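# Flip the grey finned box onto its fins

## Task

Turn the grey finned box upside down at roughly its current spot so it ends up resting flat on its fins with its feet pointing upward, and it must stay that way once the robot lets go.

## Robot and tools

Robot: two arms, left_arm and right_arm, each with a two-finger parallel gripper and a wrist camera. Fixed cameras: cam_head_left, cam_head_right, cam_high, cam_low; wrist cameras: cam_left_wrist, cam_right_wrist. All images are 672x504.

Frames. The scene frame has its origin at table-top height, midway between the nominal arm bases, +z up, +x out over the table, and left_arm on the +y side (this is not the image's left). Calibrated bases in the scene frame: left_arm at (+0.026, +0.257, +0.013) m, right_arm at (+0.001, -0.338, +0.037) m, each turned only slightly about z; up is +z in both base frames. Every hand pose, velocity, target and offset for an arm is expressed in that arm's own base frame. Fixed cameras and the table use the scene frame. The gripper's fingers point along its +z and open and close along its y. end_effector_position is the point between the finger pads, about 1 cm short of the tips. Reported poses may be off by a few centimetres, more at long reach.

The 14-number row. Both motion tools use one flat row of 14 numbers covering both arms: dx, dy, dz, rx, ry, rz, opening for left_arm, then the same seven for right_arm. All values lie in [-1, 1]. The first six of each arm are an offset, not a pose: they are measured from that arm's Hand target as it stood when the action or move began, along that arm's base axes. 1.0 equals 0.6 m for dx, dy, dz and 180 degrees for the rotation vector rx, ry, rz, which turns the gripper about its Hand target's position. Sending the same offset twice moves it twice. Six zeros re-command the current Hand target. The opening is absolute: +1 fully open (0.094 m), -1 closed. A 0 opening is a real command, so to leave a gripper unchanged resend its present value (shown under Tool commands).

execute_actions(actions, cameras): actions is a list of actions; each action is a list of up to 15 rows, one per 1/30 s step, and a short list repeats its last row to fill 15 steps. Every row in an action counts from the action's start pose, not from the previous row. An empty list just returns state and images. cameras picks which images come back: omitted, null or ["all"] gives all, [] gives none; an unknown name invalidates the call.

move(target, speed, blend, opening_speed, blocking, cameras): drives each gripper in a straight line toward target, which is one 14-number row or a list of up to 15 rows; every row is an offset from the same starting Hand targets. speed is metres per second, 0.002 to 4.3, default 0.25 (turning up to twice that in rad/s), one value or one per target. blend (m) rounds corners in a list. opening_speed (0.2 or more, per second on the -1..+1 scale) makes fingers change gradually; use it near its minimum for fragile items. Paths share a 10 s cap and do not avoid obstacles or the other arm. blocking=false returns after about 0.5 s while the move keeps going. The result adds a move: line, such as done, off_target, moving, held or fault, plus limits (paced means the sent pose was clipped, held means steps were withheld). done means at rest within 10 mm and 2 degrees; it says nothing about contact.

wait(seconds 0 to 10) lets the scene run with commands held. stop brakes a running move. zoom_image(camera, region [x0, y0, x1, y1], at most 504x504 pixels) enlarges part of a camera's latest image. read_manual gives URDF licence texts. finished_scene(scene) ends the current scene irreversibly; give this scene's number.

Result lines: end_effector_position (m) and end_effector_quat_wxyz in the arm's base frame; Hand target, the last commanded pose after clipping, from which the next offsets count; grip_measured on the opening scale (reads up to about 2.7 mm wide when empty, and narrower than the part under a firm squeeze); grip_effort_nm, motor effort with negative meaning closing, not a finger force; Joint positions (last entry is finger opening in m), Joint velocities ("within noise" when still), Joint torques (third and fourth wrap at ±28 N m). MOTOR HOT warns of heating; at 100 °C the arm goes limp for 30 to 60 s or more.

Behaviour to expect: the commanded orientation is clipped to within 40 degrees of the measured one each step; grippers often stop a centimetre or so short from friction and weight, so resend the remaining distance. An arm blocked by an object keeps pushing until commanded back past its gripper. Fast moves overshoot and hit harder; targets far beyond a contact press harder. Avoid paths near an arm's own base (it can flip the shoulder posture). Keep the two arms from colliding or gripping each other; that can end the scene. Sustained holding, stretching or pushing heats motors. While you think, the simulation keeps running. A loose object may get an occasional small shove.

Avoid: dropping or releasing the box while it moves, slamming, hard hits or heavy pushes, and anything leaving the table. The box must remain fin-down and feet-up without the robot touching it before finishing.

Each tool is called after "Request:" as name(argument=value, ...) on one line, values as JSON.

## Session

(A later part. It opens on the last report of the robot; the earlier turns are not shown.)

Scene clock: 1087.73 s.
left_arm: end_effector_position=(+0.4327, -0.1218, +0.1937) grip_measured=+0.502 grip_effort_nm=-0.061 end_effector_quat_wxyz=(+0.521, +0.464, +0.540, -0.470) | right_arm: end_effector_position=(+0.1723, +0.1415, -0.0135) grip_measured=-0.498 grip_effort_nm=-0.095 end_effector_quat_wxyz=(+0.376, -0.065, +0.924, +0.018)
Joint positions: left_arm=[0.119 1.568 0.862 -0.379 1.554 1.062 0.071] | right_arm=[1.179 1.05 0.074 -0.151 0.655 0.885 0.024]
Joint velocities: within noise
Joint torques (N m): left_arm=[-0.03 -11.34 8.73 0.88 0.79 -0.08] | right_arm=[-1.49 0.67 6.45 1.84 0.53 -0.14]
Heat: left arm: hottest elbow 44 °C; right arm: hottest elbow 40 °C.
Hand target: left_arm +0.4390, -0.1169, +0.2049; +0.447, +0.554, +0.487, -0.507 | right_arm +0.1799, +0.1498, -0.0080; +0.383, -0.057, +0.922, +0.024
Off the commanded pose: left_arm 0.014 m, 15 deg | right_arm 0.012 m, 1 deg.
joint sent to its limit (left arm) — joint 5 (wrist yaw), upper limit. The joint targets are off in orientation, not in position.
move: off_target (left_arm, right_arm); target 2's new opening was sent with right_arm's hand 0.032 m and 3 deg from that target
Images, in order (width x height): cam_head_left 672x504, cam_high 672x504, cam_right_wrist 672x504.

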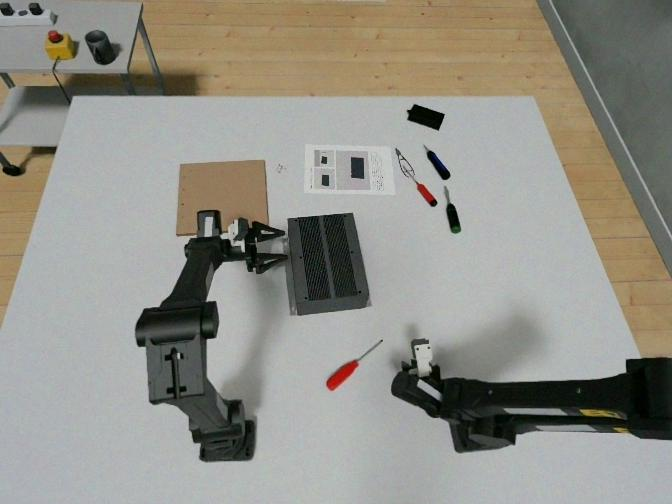

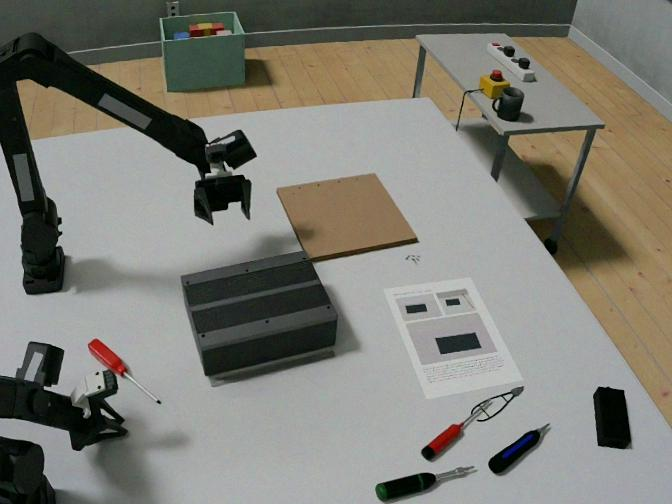

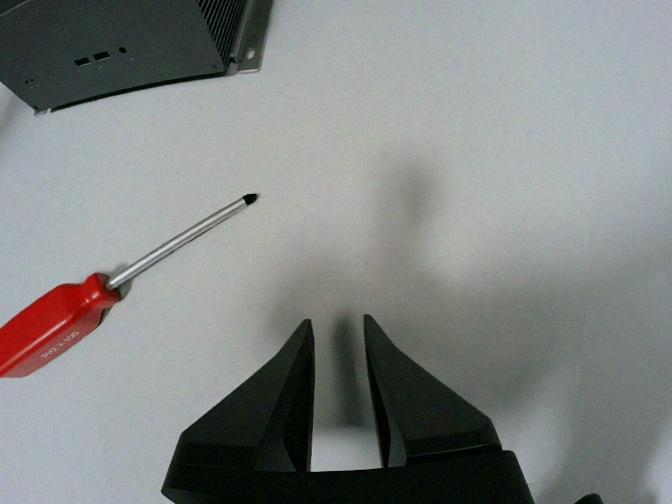

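Request:
move(target=[0,0,0,0,0,0,0.5,-0.0,0.55,0,0,0,0,-0.5], speed=0.15, cameras=["cam_head_left","cam_right_wrist"])

Scene clock: 1100.23 s.
left_arm: end_effector_position=(+0.4272, -0.1224, +0.1910) grip_measured=+0.502 grip_effort_nm=-0.061 end_effector_quat_wxyz=(+0.519, +0.462, +0.542, -0.473) | right_arm: end_effector_position=(+0.1820, +0.4133, -0.0134) grip_measured=-0.499 grip_effort_nm=-0.081 end_effector_quat_wxyz=(+0.381, -0.062, +0.923, +0.010)
Joint positions: left_arm=[0.119 1.568 0.862 -0.46 1.554 1.133 0.071] | right_arm=[1.42 1.77 0.833 -0.398 0.753 1.192 0.024]
Joint velocities: within noise
Joint torques (N m): left_arm=[-0.15 -10.58 9.85 0.68 0.83 -0.08] | right_arm=[-0.21 -13.33 4.75 1.07 0.36 -0.05]
Heat: left arm: hottest elbow 44 °C; right arm: hottest elbow 40 °C.
Hand target: left_arm +0.4390, -0.1171, +0.2049; +0.451, +0.551, +0.489, -0.505 (not the last commanded pose) | right_arm +0.1827, +0.4158, -0.0092; +0.381, -0.060, +0.922, +0.017 (not the last commanded pose)
Off the commanded pose: left_arm 0.019 m, 15 deg | right_arm 0.067 m, 2 deg.
joint sent to its limit (left arm) — joint 5 (wrist yaw), upper limit.
move: held (right_arm; a check stopped the path), off_target (left_arm; braked when a check withheld steps of right_arm); limits=held
pose unreachable (right arm): on one or more control steps of this call, first in action 0 (counted from 0), this arm could not follow its commanded pose, so it was not sent that pose on those steps. It may still have moved: this result reports where it is.
cause: moving toward the commanded pose would bring a part of the arm too close to another arm (this arm's wrist (the part past joint 4) and the left arm's upper arm (the part past joint 2)).
Images, in order (width x height): cam_head_left 672x504, cam_right_wrist 672x504.

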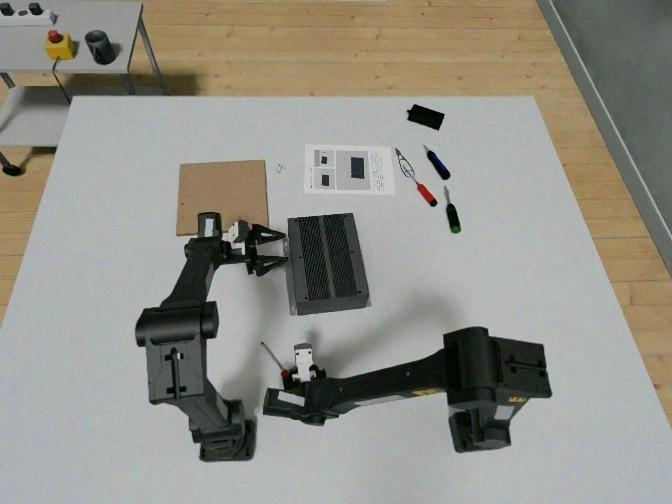

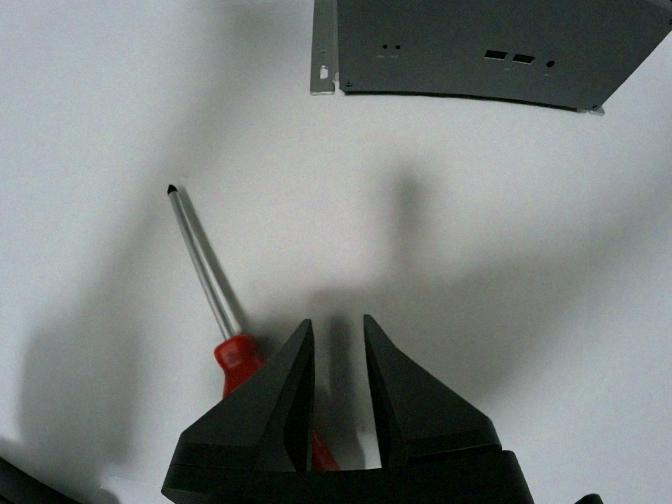

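Request:
move(target=[[0,0,0,0,0,0,0.5,0,-0.05,0.2,0,0,0,-0.5],[0,0,0,0,0,0,0.5,0.03,-0.133,0.18,-0.393,-0.13,0.281,1],[0,0,0,0,0,0,0.5,0.187,-0.133,0.067,-0.393,-0.13,0.281,1]], speed=0.25, cameras=["cam_head_left","cam_right_wrist","cam_high"])

Scene clock: 1135.63 s.
left_arm: end_effector_position=(+0.4258, -0.1224, +0.1986) grip_measured=+0.502 grip_effort_nm=-0.056 end_effector_quat_wxyz=(+0.522, +0.468, +0.538, -0.468) | right_arm: end_effector_position=(+0.2897, +0.3391, +0.0339) grip_measured=+0.998 grip_effort_nm=0.081 end_effector_quat_wxyz=(-0.401, +0.626, -0.566, +0.357)
Joint positions: left_arm=[0.119 1.568 0.9 -0.642 1.554 1.295 0.071] | right_arm=[1.176 1.67 0.558 0.343 0.917 -0.909 0.094]
Joint velocities: within noise
Joint torques (N m): left_arm=[-0.15 -9.23 9.98 0.55 0.74 -0.07] | right_arm=[-2.02 -8.47 4.37 2.15 0.2 -0.05]
Heat: left arm: hottest elbow 44 °C; right arm: hottest elbow 38 °C.
Hand target: left_arm +0.4390, -0.1170, +0.2048; +0.451, +0.550, +0.489, -0.505 | right_arm +0.2949, +0.3361, +0.0311; -0.399, +0.624, -0.567, +0.360
Off the commanded pose: left_arm 0.016 m, 14 deg | right_arm 0.007 m, 0 deg.
move: off_target (left_arm)
Images, in order (width x height): cam_head_left 672x504, cam_high 672x504, cam_right_wrist 672x504.

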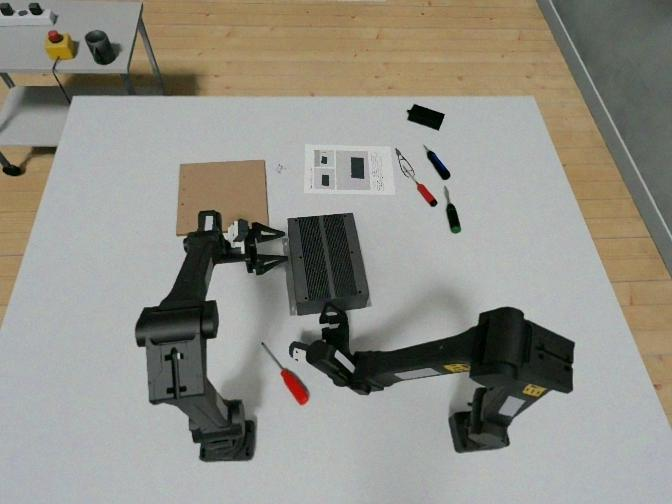

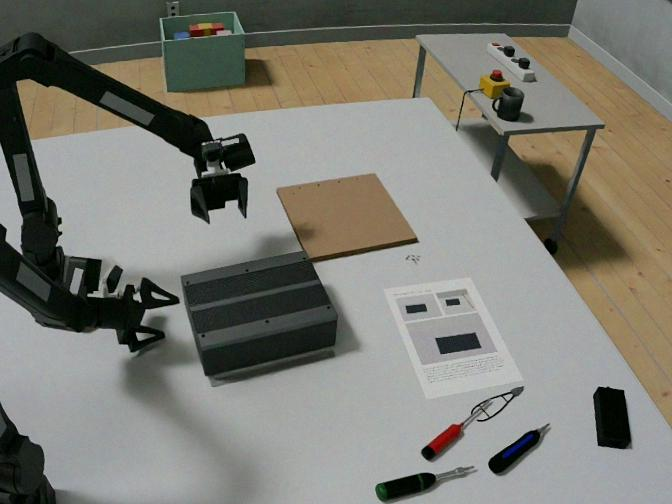

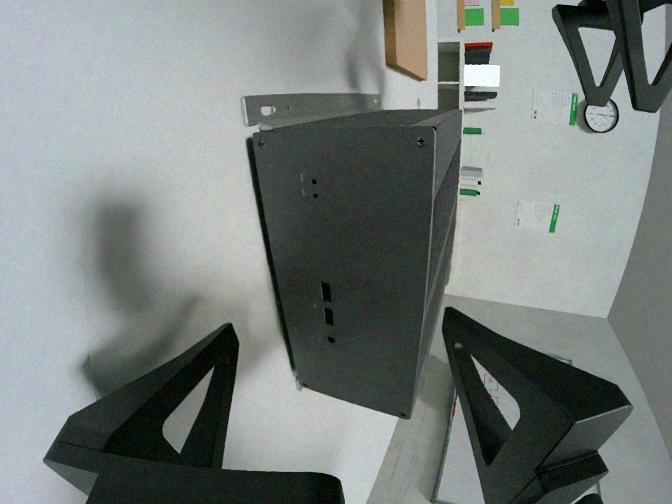

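Request:
move(target=[0,0,0,0,0,0,0.5,0,0.02,-0.045,0,0,0,1], speed=0.05, cameras=["cam_right_wrist"])

Request:
move(target=[0,0,0,0,0,0,0.5,0.105,0.015,0,0,0,0,1], speed=0.05, cameras=["cam_right_wrist","cam_high"])

Request:
zoom_image(camera="cam_right_wrist", region=[120, 40, 520, 480])

Scene clock: 1143.20 s.
left_arm: end_effector_position=(+0.4256, -0.1225, +0.1995) grip_measured=+0.502 grip_effort_nm=-0.066 end_effector_quat_wxyz=(+0.522, +0.469, +0.538, -0.468) | right_arm: end_effector_position=(+0.2922, +0.3418, +0.0101) grip_measured=+0.998 grip_effort_nm=0.081 end_effector_quat_wxyz=(-0.399, +0.624, -0.566, +0.363)
Joint positions: left_arm=[0.119 1.568 0.905 -0.668 1.553 1.317 0.071] | right_arm=[1.176 1.764 0.569 0.422 0.929 -0.909 0.094]
Joint velocities: within noise
Joint torques (N m): left_arm=[-0.03 -9.23 9.91 0.61 0.63 -0.07] | right_arm=[-0.91 -8.06 5.04 1.89 0.11 0.08]
Heat: left arm: hottest elbow 44 °C; right arm: hottest elbow 37 °C.
Hand target: left_arm +0.4390, -0.1170, +0.2048; +0.451, +0.550, +0.489, -0.505 | right_arm +0.2949, +0.3481, +0.0040; -0.399, +0.624, -0.567, +0.360
Off the commanded pose: left_arm 0.015 m, 14 deg | right_arm 0.009 m, 0 deg.
move: off_target (left_arm)
Images, in order (width x height): cam_right_wrist 672x504.

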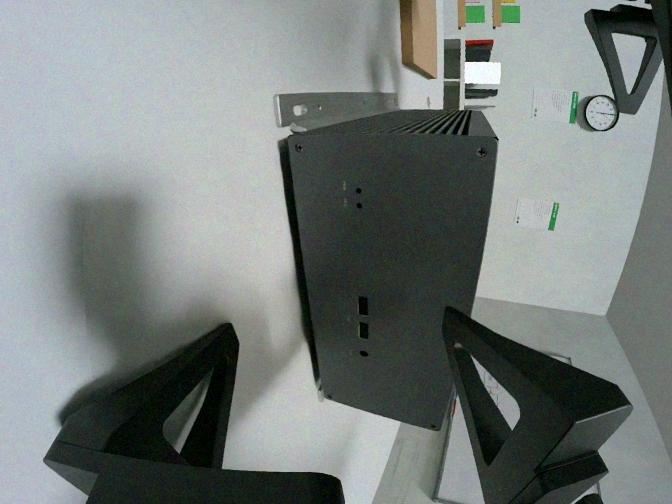

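Scene clock: 1145.37 s.
left_arm: end_effector_position=(+0.4253, -0.1224, +0.2019) grip_measured=+0.502 grip_effort_nm=-0.061 end_effector_quat_wxyz=(+0.520, +0.474, +0.541, -0.462) | right_arm: end_effector_position=(+0.3115, +0.3565, +0.0104) grip_measured=+0.998 grip_effort_nm=0.085 end_effector_quat_wxyz=(-0.408, +0.644, -0.545, +0.349)
Joint positions: left_arm=[0.119 1.568 0.926 -0.762 1.537 1.396 0.071] | right_arm=[1.128 1.788 0.593 0.505 0.842 -1.025 0.094]
Joint velocities: within noise
Joint torques (N m): left_arm=[-0.15 -8.64 9.98 0.42 0.63 -0.08] | right_arm=[-8.06 -6.77 9.03 1.88 -0.63 -0.13]
Heat: left arm: hottest elbow 44 °C; right arm: hottest elbow 38 °C.
Hand target: left_arm +0.4391, -0.1170, +0.2049; +0.451, +0.550, +0.489, -0.505 | right_arm +0.3579, +0.3572, +0.0042; -0.399, +0.624, -0.567, +0.360
Off the commanded pose: left_arm 0.015 m, 14 deg | right_arm 0.047 m, 4 deg.
move: off_target (left_arm, right_arm)
Images, in order (width x height): cam_high 672x504, cam_right_wrist 672x504.

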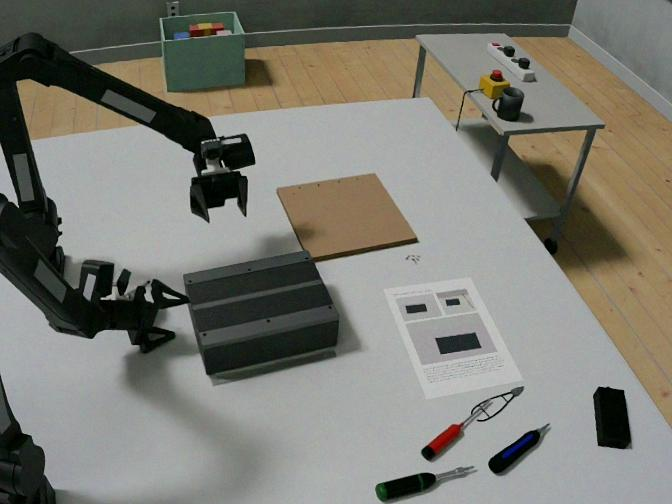

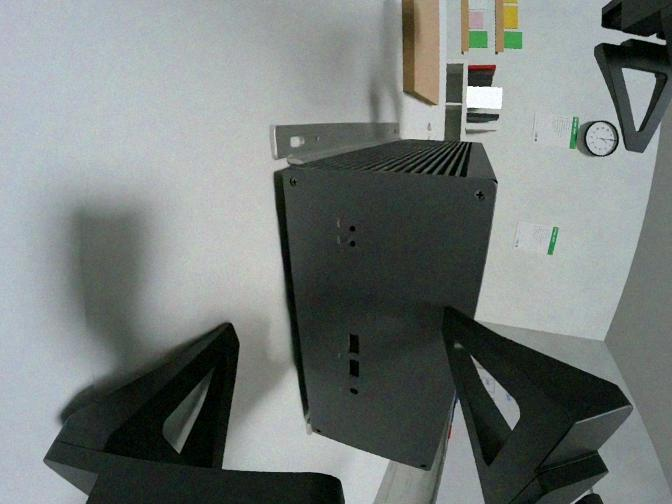

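Scaled by 1.145 from the camera's 672x504 image, which has a finer 960x720 frame.

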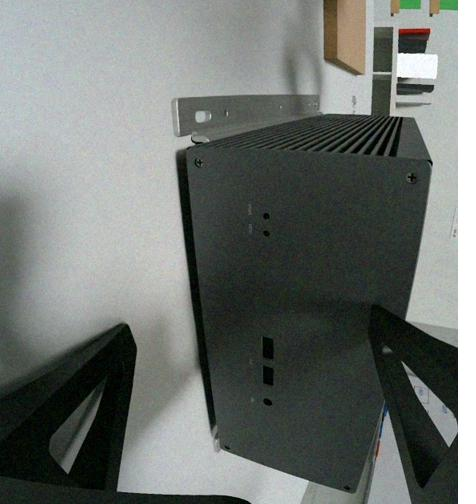

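Request:
move(target=[[0,0.1,0,0,0,0,0.5,-0.2,-0.03,0,0,0,0,1],[0.006,0.112,-0.1,0,0,-0.022,0.5,-0.167,-0.25,0.28,0,0,0,0.5],[0.006,0.112,-0.208,0,0,-0.022,0.5,0.227,-0.595,0.28,0.299,0.383,0.2945,0.5],[0.006,0.112,-0.208,0,0,-0.022,0.5,0.227,-0.383,-0.017,0.299,0.383,0.2945,0.5],[0.006,-0.055,-0.208,0,0,-0.022,0.5,0.227,-0.178,-0.017,0.299,0.383,0.2945,0.5]], speed=[0.3,0.3,0.3,0.3,0.1], cameras=["cam_head_left","cam_left_wrist","cam_right_wrist"])

Request:
zoom_image(camera="cam_head_left", region=[230, 190, 430, 340])

Scene clock: 1213.47 s.
left_arm: end_effector_position=(+0.4439, -0.1299, +0.0930) grip_measured=+0.502 grip_effort_nm=-0.061 end_effector_quat_wxyz=(+0.449, +0.541, +0.543, -0.460) | right_arm: end_effector_position=(+0.4907, +0.2262, -0.0051) grip_measured=+0.501 grip_effort_nm=-0.056 end_effector_quat_wxyz=(-0.355, +0.632, -0.485, -0.489)
Joint positions: left_arm=[0.089 1.929 1.128 -1.286 1.369 2.081 0.071] | right_arm=[0.126 2.257 1.452 -1.291 -1.253 -2.091 0.071]
Joint velocities: within noise
Joint torques (N m): left_arm=[-4.6 -11.05 6.2 0.32 0.86 -0.07] | right_arm=[2.96 -15.68 7.75 -0.43 -1.04 -0.15]
Heat: left arm: hottest elbow 47 °C; right arm: hottest elbow 42 °C.
Hand target: left_arm +0.4427, -0.1500, +0.0801; +0.433, +0.567, +0.470, -0.520 | right_arm +0.4942, +0.2502, -0.0061; -0.354, +0.646, -0.461, -0.495
Off the commanded pose: left_arm 0.024 m, 11 deg | right_arm 0.024 m, 3 deg.
joint sent to its limit (left arm) — joint 6 (wrist roll), upper limit. The joint targets are off in orientation, not in position.
joint sent to its limit (right arm) — joint 6 (wrist roll), lower limit. The joint targets still meet the commanded pose.
move: off_target (left_arm, right_arm); target 2's new opening was sent with right_arm's hand 0.021 m and 2 deg from that target
Images, in order (width x height): cam_head_left 672x504, cam_left_wrist 672x504, cam_right_wrist 672x504.

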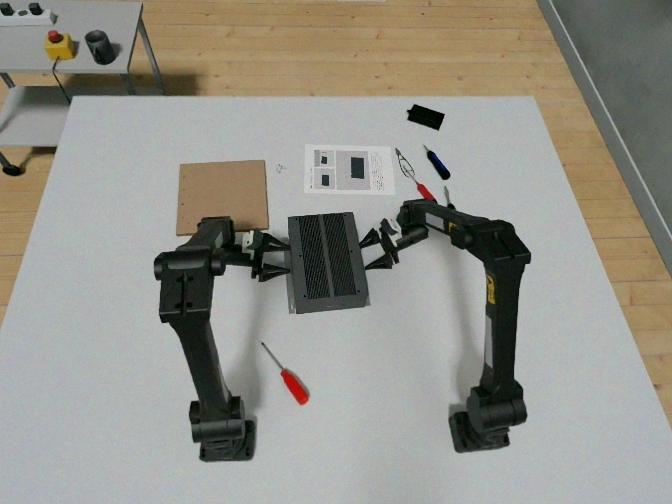

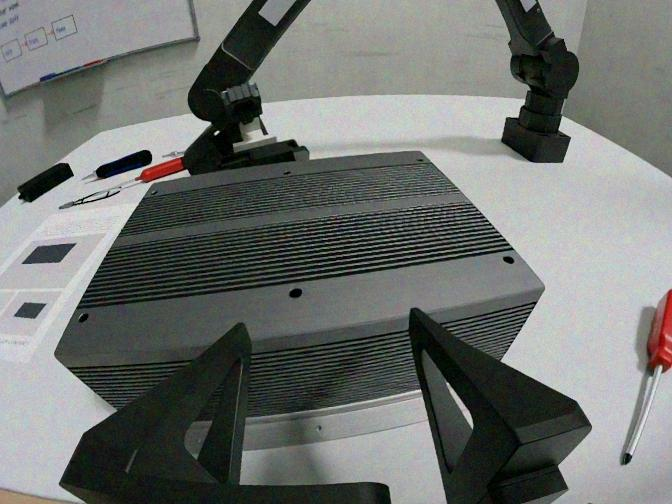

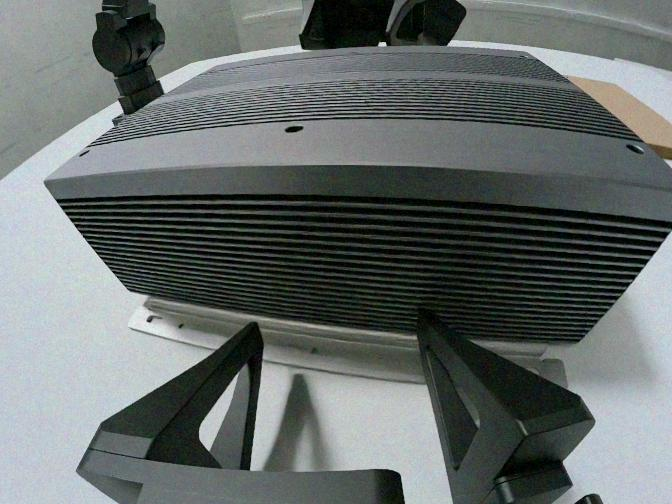

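Scaled by 2.520.

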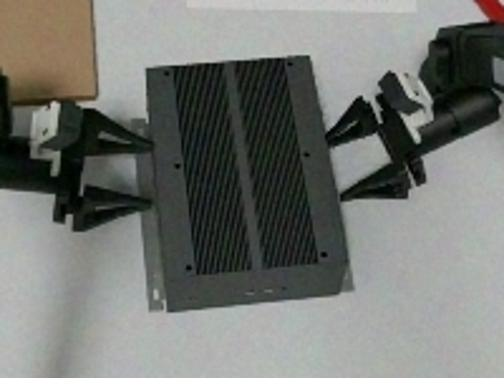

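Request:
move(target=[[0,0.06,-0.01,0,0,0,0.5,0,0,0,0,0,0,0.5],[0,0.06,-0.04,0,0,0,0.5,0,0.0,0,0,0,0,0.5],[0,-0.06,-0.04,0,0,0,0.5,0,0.07,0,0,0,0,0.5],[0,-0.15,-0.03,0,0,0,0.5,0,0.15,0,0,0,0,0.5]], speed=0.1, cameras=["cam_head_left","cam_left_wrist","cam_right_wrist"])

Request:
zoom_image(camera="cam_head_left", region=[230, 190, 430, 340])

Scene clock: 1224.43 s.
left_arm: end_effector_position=(+0.4497, -0.1327, +0.0674) grip_measured=+0.501 grip_effort_nm=-0.042 end_effector_quat_wxyz=(+0.471, +0.507, +0.541, -0.477) | right_arm: end_effector_position=(+0.5288, +0.2347, -0.0052) grip_measured=+0.500 grip_effort_nm=-0.027 end_effector_quat_wxyz=(-0.386, +0.599, -0.523, -0.467)
Joint positions: left_arm=[0.087 2.011 1.122 -1.229 1.453 2.082 0.071] | right_arm=[0.128 2.224 1.416 -0.891 -1.3 -1.677 0.07]
Joint velocities: within noise
Joint torques (N m): left_arm=[-18.78 -11.99 7.79 0.5 1.31 -0.06] | right_arm=[13.98 -17.55 5.96 1.39 -1.14 0.06]
Heat: left arm: hottest elbow 46 °C; right arm: hottest elbow 41 °C.
Hand target: left_arm +0.4426, -0.2400, +0.0621; +0.433, +0.567, +0.470, -0.520 | right_arm +0.4941, +0.3402, -0.0060; -0.353, +0.646, -0.461, -0.495
Off the commanded pose: left_arm 0.108 m, 13 deg | right_arm 0.111 m, 10 deg.
joint sent to its limit (left arm) — joint 6 (wrist roll), upper limit. The joint targets are off in position, not in orientation.
move: off_target (left_arm, right_arm)
Images, in order (width x height): cam_head_left 672x504, cam_left_wrist 672x504, cam_right_wrist 672x504.

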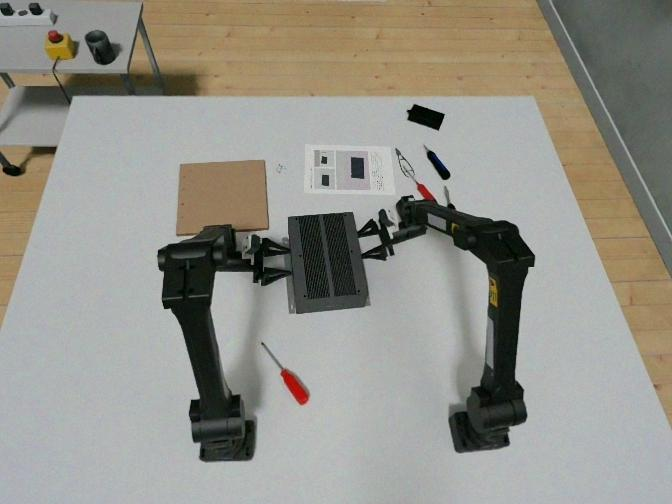

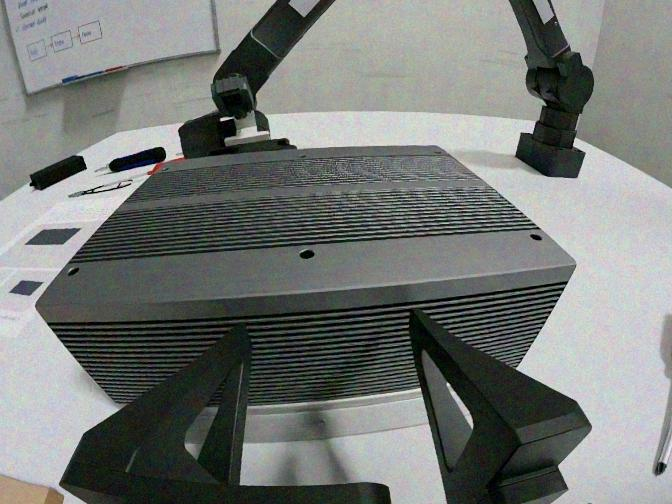

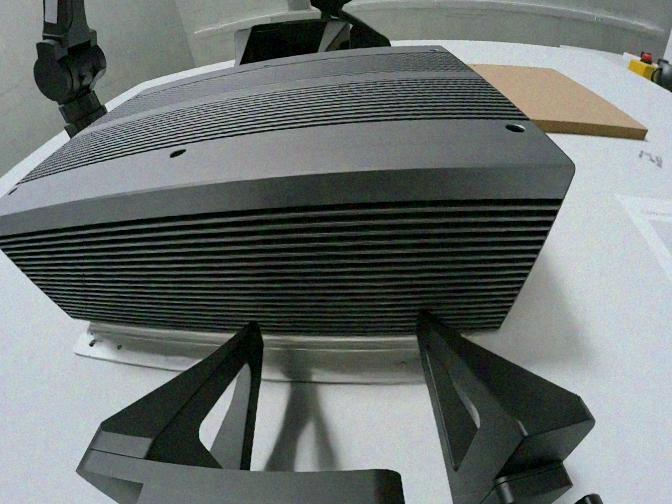

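Scaled by 2.520.

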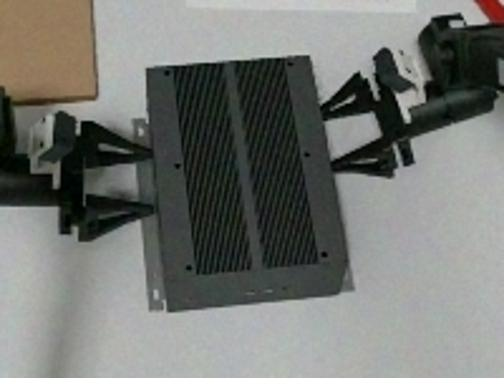

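Request:
move(target=[[0,0,0,0,0,0,0.5,0,-0.2,0,0,0,0,0.5],[0,0,0,0,0,0,0.5,-0.11,-0.22,0,0,0,0,0.5],[0,0,0,0,0,0,0.5,-0.11,0.0,0,0,0,0,0.5]], speed=0.12, cameras=["cam_head_left"])

Request:
zoom_image(camera="cam_head_left", region=[230, 190, 430, 340])

Scene clock: 1236.50 s.
left_arm: end_effector_position=(+0.4516, -0.1618, +0.0662) grip_measured=+0.501 grip_effort_nm=-0.042 end_effector_quat_wxyz=(+0.466, +0.525, +0.518, -0.488) | right_arm: end_effector_position=(+0.4626, +0.2035, -0.0086) grip_measured=+0.500 grip_effort_nm=0.007 end_effector_quat_wxyz=(-0.391, +0.575, -0.552, -0.461)
Joint positions: left_arm=[0.021 2.03 1.15 -1.216 1.468 2.082 0.071] | right_arm=[0.082 2.09 1.126 -0.681 -1.296 -1.586 0.07]
Joint velocities: within noise
Joint torques (N m): left_arm=[-14.33 -12.51 8.09 -0.36 0.9 -0.08] | right_arm=[19.6 -15.21 5.98 1.81 -1.56 -0.1]
Heat: left arm: hottest elbow 45 °C; right arm: hottest elbow 40 °C.
Hand target: left_arm +0.4426, -0.2400, +0.0622; +0.433, +0.567, +0.470, -0.520 | right_arm +0.4280, +0.3403, -0.0062; -0.353, +0.646, -0.461, -0.495
Off the commanded pose: left_arm 0.079 m, 9 deg | right_arm 0.141 m, 14 deg.
joint sent to its limit (left arm) — joint 6 (wrist roll), upper limit. The joint targets are off in position, not in orientation.
move: off_target (left_arm, right_arm)
Images, in order (width x height): cam_head_left 672x504.

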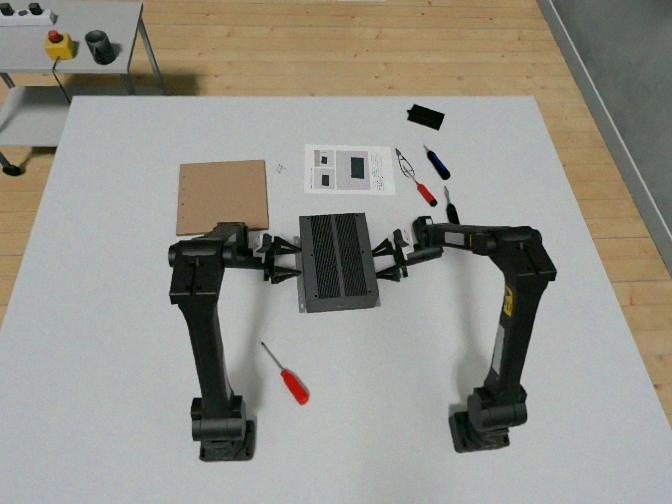

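Scaled by 2.520.

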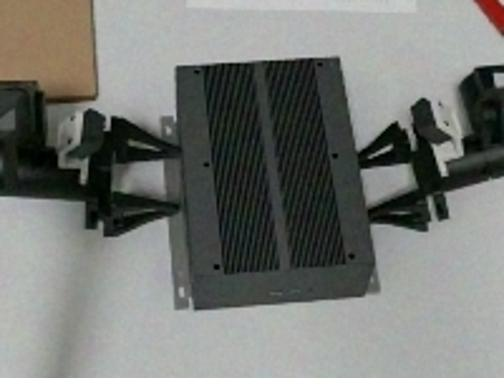

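Request:
move(target=[[0,-0.14,0,0,0,0,0.5,0,0.06,0.0,0,0,0,0.5],[0,-0.15,0.12,0,0,0,0.5,0,0.07,0,0,0,0,0.5]], speed=0.06, cameras=["cam_head_left","cam_left_wrist","cam_low"])

Request:
zoom_image(camera="cam_low", region=[260, 220, 400, 320])

Scene clock: 1248.10 s.
left_arm: end_effector_position=(+0.4779, -0.2379, +0.2144) grip_measured=+0.501 grip_effort_nm=-0.017 end_effector_quat_wxyz=(+0.517, +0.573, +0.450, -0.450) | right_arm: end_effector_position=(+0.4620, +0.2419, -0.0141) grip_measured=+0.500 grip_effort_nm=0.002 end_effector_quat_wxyz=(-0.391, +0.589, -0.548, -0.446)
Joint positions: left_arm=[-0.135 1.672 1.019 0.025 1.467 0.814 0.071] | right_arm=[0.164 2.072 1.074 -0.376 -1.265 -1.333 0.07]
Joint velocities: within noise
Joint torques (N m): left_arm=[-1.38 -11.11 7.3 1.43 0.36 -0.14] | right_arm=[-0.44 -14.97 4.46 0.47 -0.61 -0.02]
Heat: left arm: hottest elbow 45 °C; right arm: hottest elbow 40 °C.
Hand target: left_arm +0.4775, -0.2413, +0.2018; +0.509, +0.571, +0.455, -0.456 (not the last commanded pose) | right_arm +0.4633, +0.2380, -0.0157; -0.387, +0.583, -0.556, -0.448 (not the last commanded pose)
Off the commanded pose: left_arm 0.127 m, 13 deg | right_arm 0.145 m, 14 deg.
move: held (left_arm, right_arm; a check stopped the path); limits=held
pose unreachable (left arm): on one or more control steps of this call, first in action 0 (counted from 0), this arm could not follow its commanded pose, so it was not sent that pose on those steps. It may still have moved: this result reports where it is.
cause: moving toward the commanded pose would bring a part of the arm too close to another arm (this arm's fingers and the right arm's wrist (the part past joint 4), along the way the arms are being sent, or toward where that arm still pushes).
pose unreachable (right arm): on one or more control steps of this call, first in action 0 (counted from 0), this arm could not follow its commanded pose, so it was not sent that pose on those steps. It may still have moved: this result reports where it is.
cause: moving toward the commanded pose would bring a part of the arm too close to another arm (this arm's forearm (the part past joint 3) and the left arm's fingers, along the way the arms are being sent, or toward where that arm still pushes).
Images, in order (width x height): cam_head_left 672x504, cam_low 672x504, cam_left_wrist 672x504.

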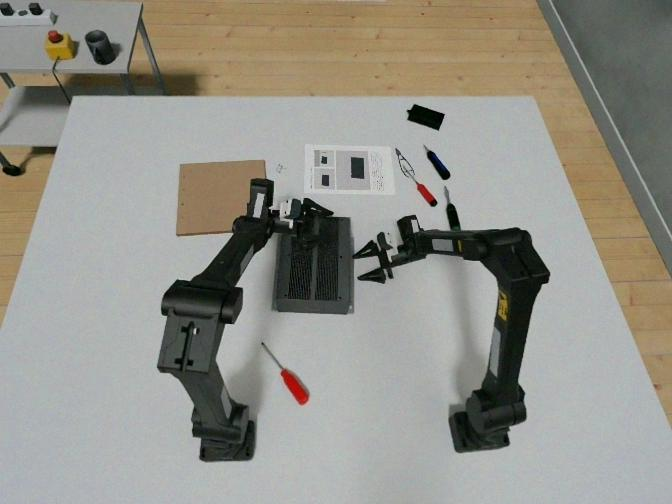

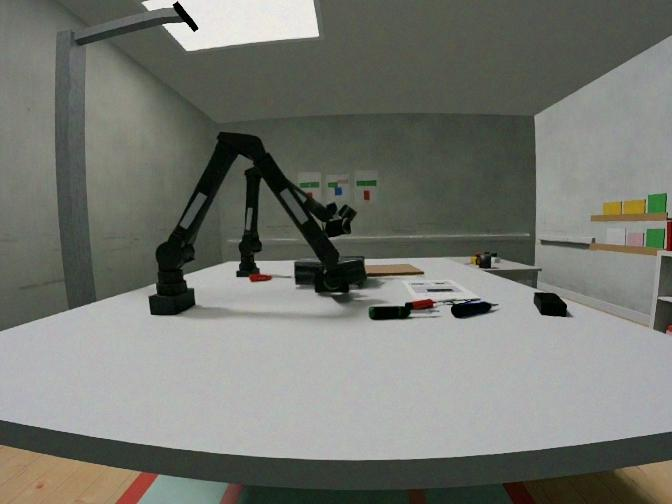

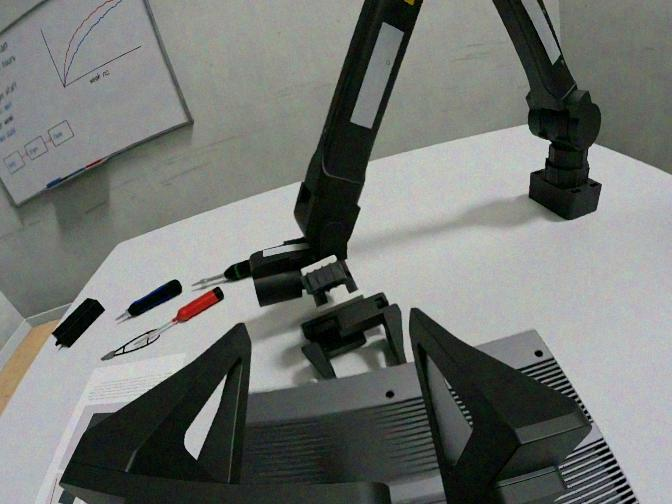

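Scaled by 3.600.

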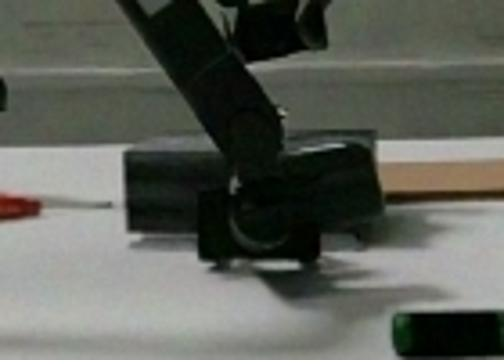

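Request:
move(target=[[-0.03,0.2,0.05,0,0,0,0.5,0,-0.2,0.03,0,0,0,0.5],[-0.06,0.352,0,0,0,0,0.5,0,-0.3,0.1,0,0,0,0.5],[-0.06,0.352,-0.253,0,0,0,0.5,0,-0.3,0.2,0,0,0,0.5],[-0.06,0.045,-0.253,0,0,0,0.5,0,-0.3,0.2,0,0,0,0.5]], speed=[0.2,0.3,0.3,0.12], cameras=["cam_head_left","cam_left_wrist"])

Scene clock: 1295.17 s.
left_arm: end_effector_position=(+0.4451, -0.1863, +0.0582) grip_measured=+0.501 grip_effort_nm=-0.017 end_effector_quat_wxyz=(+0.528, +0.562, +0.467, -0.433) | right_arm: end_effector_position=(+0.4531, +0.0618, +0.0940) grip_measured=+0.500 grip_effort_nm=0.007 end_effector_quat_wxyz=(-0.375, +0.560, -0.600, -0.430)
Joint positions: left_arm=[-0.032 1.917 0.879 -0.024 1.493 1.253 0.071] | right_arm=[-0.212 1.926 1.226 -1.449 -1.142 -2.091 0.07]
Joint velocities: within noise
Joint torques (N m): left_arm=[-5.95 -10.58 6.91 0.9 0.81 -0.32] | right_arm=[-0.79 -15.33 7.47 -0.87 -0.49 -0.15]
Heat: left arm: hottest elbow 43 °C; right arm: hottest elbow 37 °C.
Hand target: left_arm +0.4415, -0.2142, +0.0501; +0.509, +0.571, +0.455, -0.456 | right_arm +0.4633, +0.0581, +0.1043; -0.387, +0.583, -0.556, -0.448
Off the commanded pose: left_arm 0.029 m, 4 deg | right_arm 0.015 m, 6 deg.
joint sent to its limit (right arm) — joint 6 (wrist roll), lower limit. The joint targets are off in orientation, not in position.
move: off_target (left_arm, right_arm)
Images, in order (width x height): cam_head_left 672x504, cam_left_wrist 672x504.

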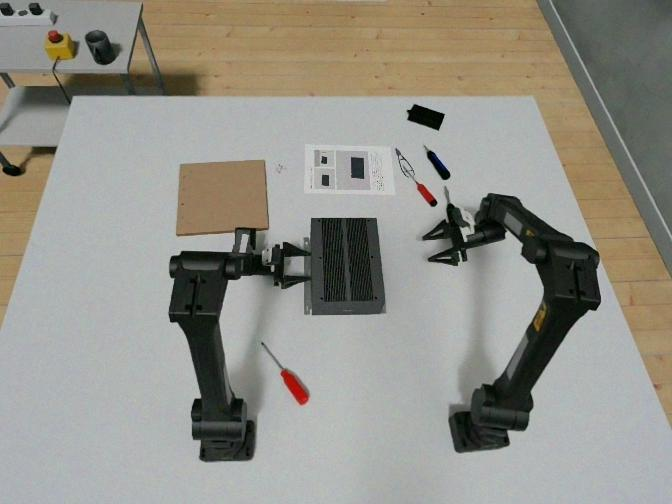

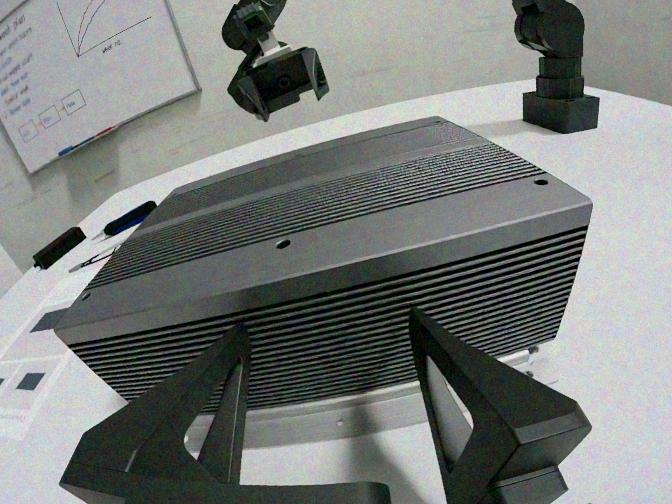

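Request:
zoom_image(camera="cam_left_wrist", region=[440, 290, 600, 410])

Scaled by 3.150 from the camera's 672x504 image, which has a finer 960x720 frame.

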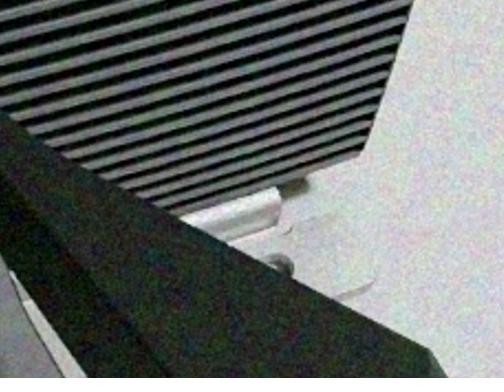

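Request:
move(target=[[0,0.25,0.02,0,0,0,0.5,-0.2,0.0,0.2,-0.3846,0.1657,-0.275,0.6],[-0.07,0.52,0.33,0,0,0,0.5,-0.35,0.23,0.2,-0.3846,0.1657,-0.275,0.6],[-0.07,0.52,0.33,0,0,0,0.5,-0.542,0.627,0.05,-0.3846,0.1657,-0.275,0.6]], speed=0.3, cameras=["cam_head_left","cam_right_wrist"])

Scene clock: 1356.67 s.
left_arm: end_effector_position=(+0.3921, +0.0874, +0.2347) grip_measured=+0.501 grip_effort_nm=-0.017 end_effector_quat_wxyz=(+0.652, +0.357, +0.616, -0.259) | right_arm: end_effector_position=(+0.1348, +0.4157, +0.1233) grip_measured=+0.598 grip_effort_nm=0.076 end_effector_quat_wxyz=(-0.012, -0.302, +0.953, -0.015)
Joint positions: left_arm=[0.663 1.394 0.823 -0.745 1.555 1.463 0.071] | right_arm=[1.257 1.574 1.199 -1.234 -0.003 0.644 0.075]
Joint velocities: within noise
Joint torques (N m): left_arm=[0.09 -8.12 10.55 0.49 0.81 -0.07] | right_arm=[-0.44 -10.87 10.55 0.64 0.17 0.07]
Heat: left arm: hottest elbow 42 °C; right arm: hottest elbow 39 °C.
Hand target: left_arm +0.3995, +0.0978, +0.2480; +0.516, +0.564, +0.463, -0.449 | right_arm +0.1381, +0.4343, +0.1343; +0.000, -0.301, +0.954, +0.000
Off the commanded pose: left_arm 0.018 m, 42 deg; orientation clipped | right_arm 0.022 m, 2 deg.
joint sent to its limit (left arm) — joint 5 (wrist yaw), upper limit. The joint targets are off in orientation, not in position.
move: off_target (left_arm, right_arm); limits=paced
Images, in order (width x height): cam_head_left 672x504, cam_right_wrist 672x504.

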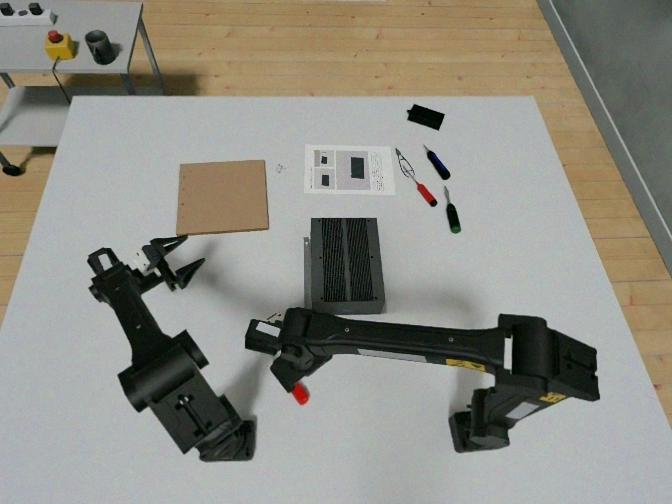

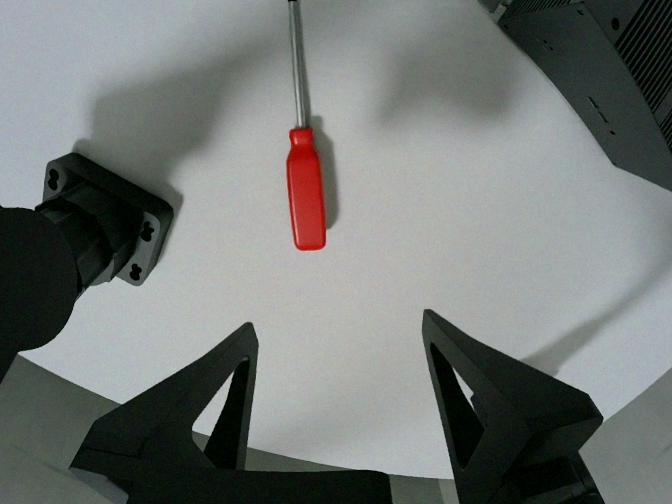

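Request:
move(target=[[0,0,0,0,0,0,0.5,-0.013,0.027,-0.13,0,0,0,0.6],[0,0,0,0,0,0,0.5,-0.013,0.027,-0.25,0,0,0,0.6],[0,0,0,0,0,0,0.5,-0.013,0.027,-0.25,0,0,0,-0.6]], speed=0.12, opening_speed=1.0, cameras=["cam_head_left","cam_right_wrist"])

Scene clock: 1377.67 s.
left_arm: end_effector_position=(+0.3911, +0.0866, +0.2388) grip_measured=+0.501 grip_effort_nm=-0.017 end_effector_quat_wxyz=(+0.653, +0.361, +0.614, -0.256) | right_arm: end_effector_position=(+0.1349, +0.4451, -0.0139) grip_measured=-0.413 grip_effort_nm=-1.043 end_effector_quat_wxyz=(-0.003, -0.298, +0.954, -0.003)
Joint positions: left_arm=[0.663 1.394 0.839 -0.82 1.555 1.534 0.071] | right_arm=[1.277 1.812 1.098 -0.865 -0.002 0.671 0.028]
Joint velocities: within noise
Joint torques (N m): left_arm=[-0.15 -7.12 10.58 0.54 0.82 -0.11] | right_arm=[0.26 -13.8 6.13 0.87 0.15 0.02]
Heat: left arm: hottest elbow 44 °C; right arm: hottest elbow 40 °C.
Hand target: left_arm +0.3995, +0.0977, +0.2480; +0.516, +0.564, +0.463, -0.449 | right_arm +0.1303, +0.4505, -0.0157; +0.000, -0.301, +0.954, +0.000
Off the commanded pose: left_arm 0.017 m, 40 deg | right_arm 0.007 m, 1 deg.
joint sent to its limit (left arm) — joint 5 (wrist yaw), upper limit. The joint targets are off in orientation, not in position.
move: off_target (left_arm)
Images, in order (width x height): cam_head_left 672x504, cam_right_wrist 672x504.

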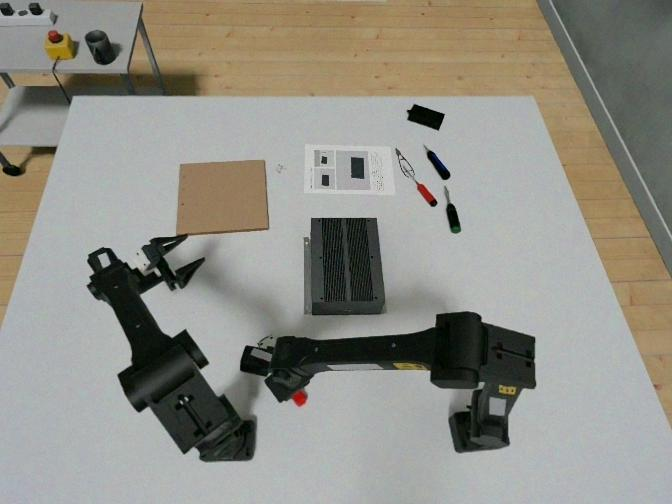

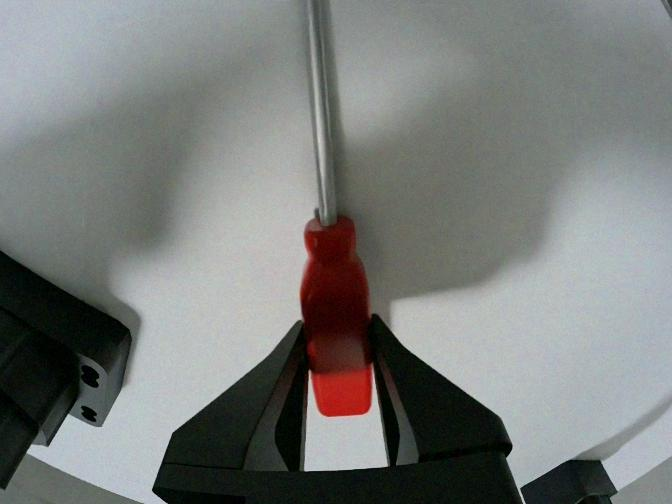

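Request:
move(target=[[0,0,0,0,0,0,0.5,0,0,0.13,0,0,0,-0.6],[0,0,0,0,0,0,0.5,0.033,-0.226,0.13,-0.010,0.032,-0.194,-0.6],[0,0,0,0,0,0,0.5,0.033,-0.226,0.03,-0.010,0.032,-0.194,-0.6]], speed=0.15, cameras=["cam_head_left","cam_right_wrist","cam_high"])

Request:
zoom_image(camera="cam_high", region=[60, 250, 300, 430])

Scene clock: 1404.87 s.
left_arm: end_effector_position=(+0.3901, +0.0860, +0.2423) grip_measured=+0.501 grip_effort_nm=-0.017 end_effector_quat_wxyz=(+0.655, +0.365, +0.612, -0.252) | right_arm: end_effector_position=(+0.1437, +0.3112, +0.0012) grip_measured=-0.413 grip_effort_nm=-1.038 end_effector_quat_wxyz=(-0.054, -0.011, +0.998, -0.007)
Joint positions: left_arm=[0.663 1.395 0.853 -0.889 1.555 1.601 0.071] | right_arm=[1.096 1.552 0.786 -0.869 -0.088 1.07 0.028]
Joint velocities: within noise
Joint torques (N m): left_arm=[-0.15 -6.24 10.54 0.24 0.83 -0.08] | right_arm=[-1.85 -8.82 6.11 0.76 -0.11 0.1]
Heat: left arm: hottest elbow 45 °C; right arm: hottest elbow 40 °C.
Hand target: left_arm +0.3994, +0.0978, +0.2480; +0.516, +0.564, +0.463, -0.449 | right_arm +0.1500, +0.3148, +0.0022; -0.052, -0.001, +0.999, +0.000
Off the commanded pose: left_arm 0.016 m, 40 deg | right_arm 0.007 m, 1 deg.
joint sent to its limit (left arm) — joint 5 (wrist yaw), upper limit. The joint targets are off in orientation, not in position.
move: off_target (left_arm)
Images, in order (width x height): cam_head_left 672x504, cam_high 672x504, cam_right_wrist 672x504.

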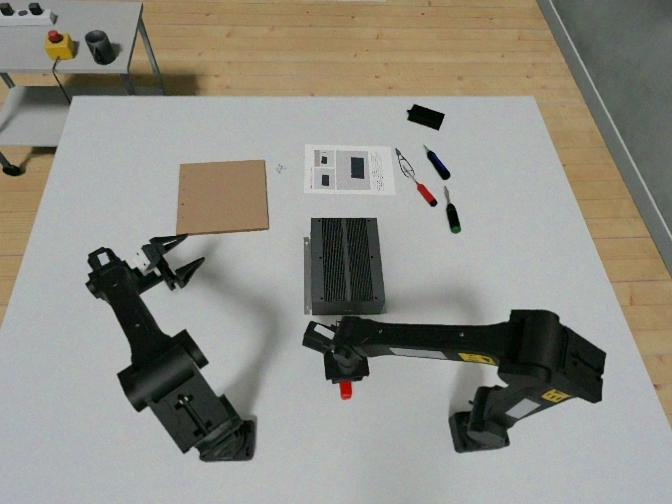

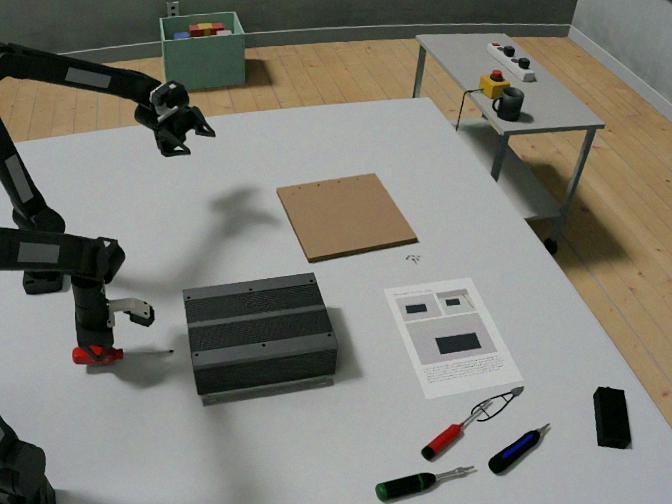

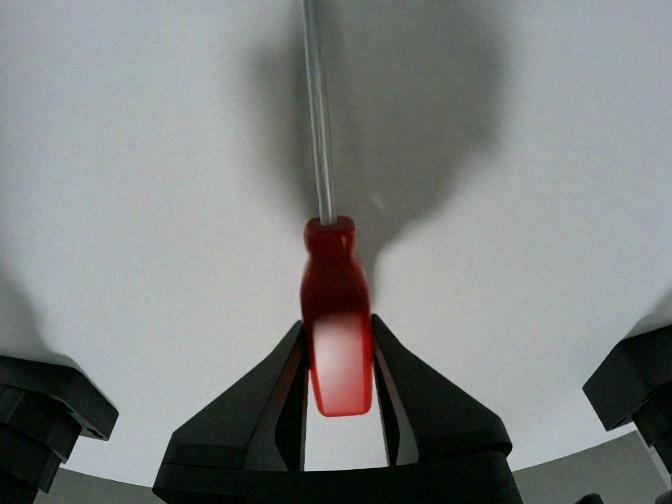

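Scaled by 2.100.

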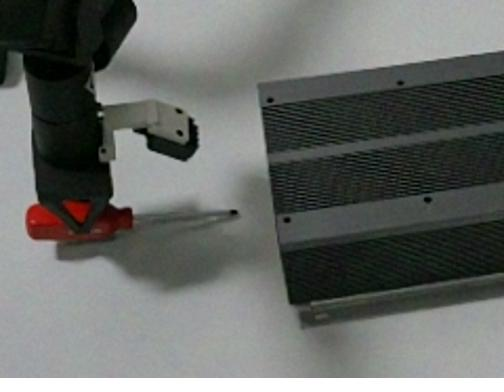

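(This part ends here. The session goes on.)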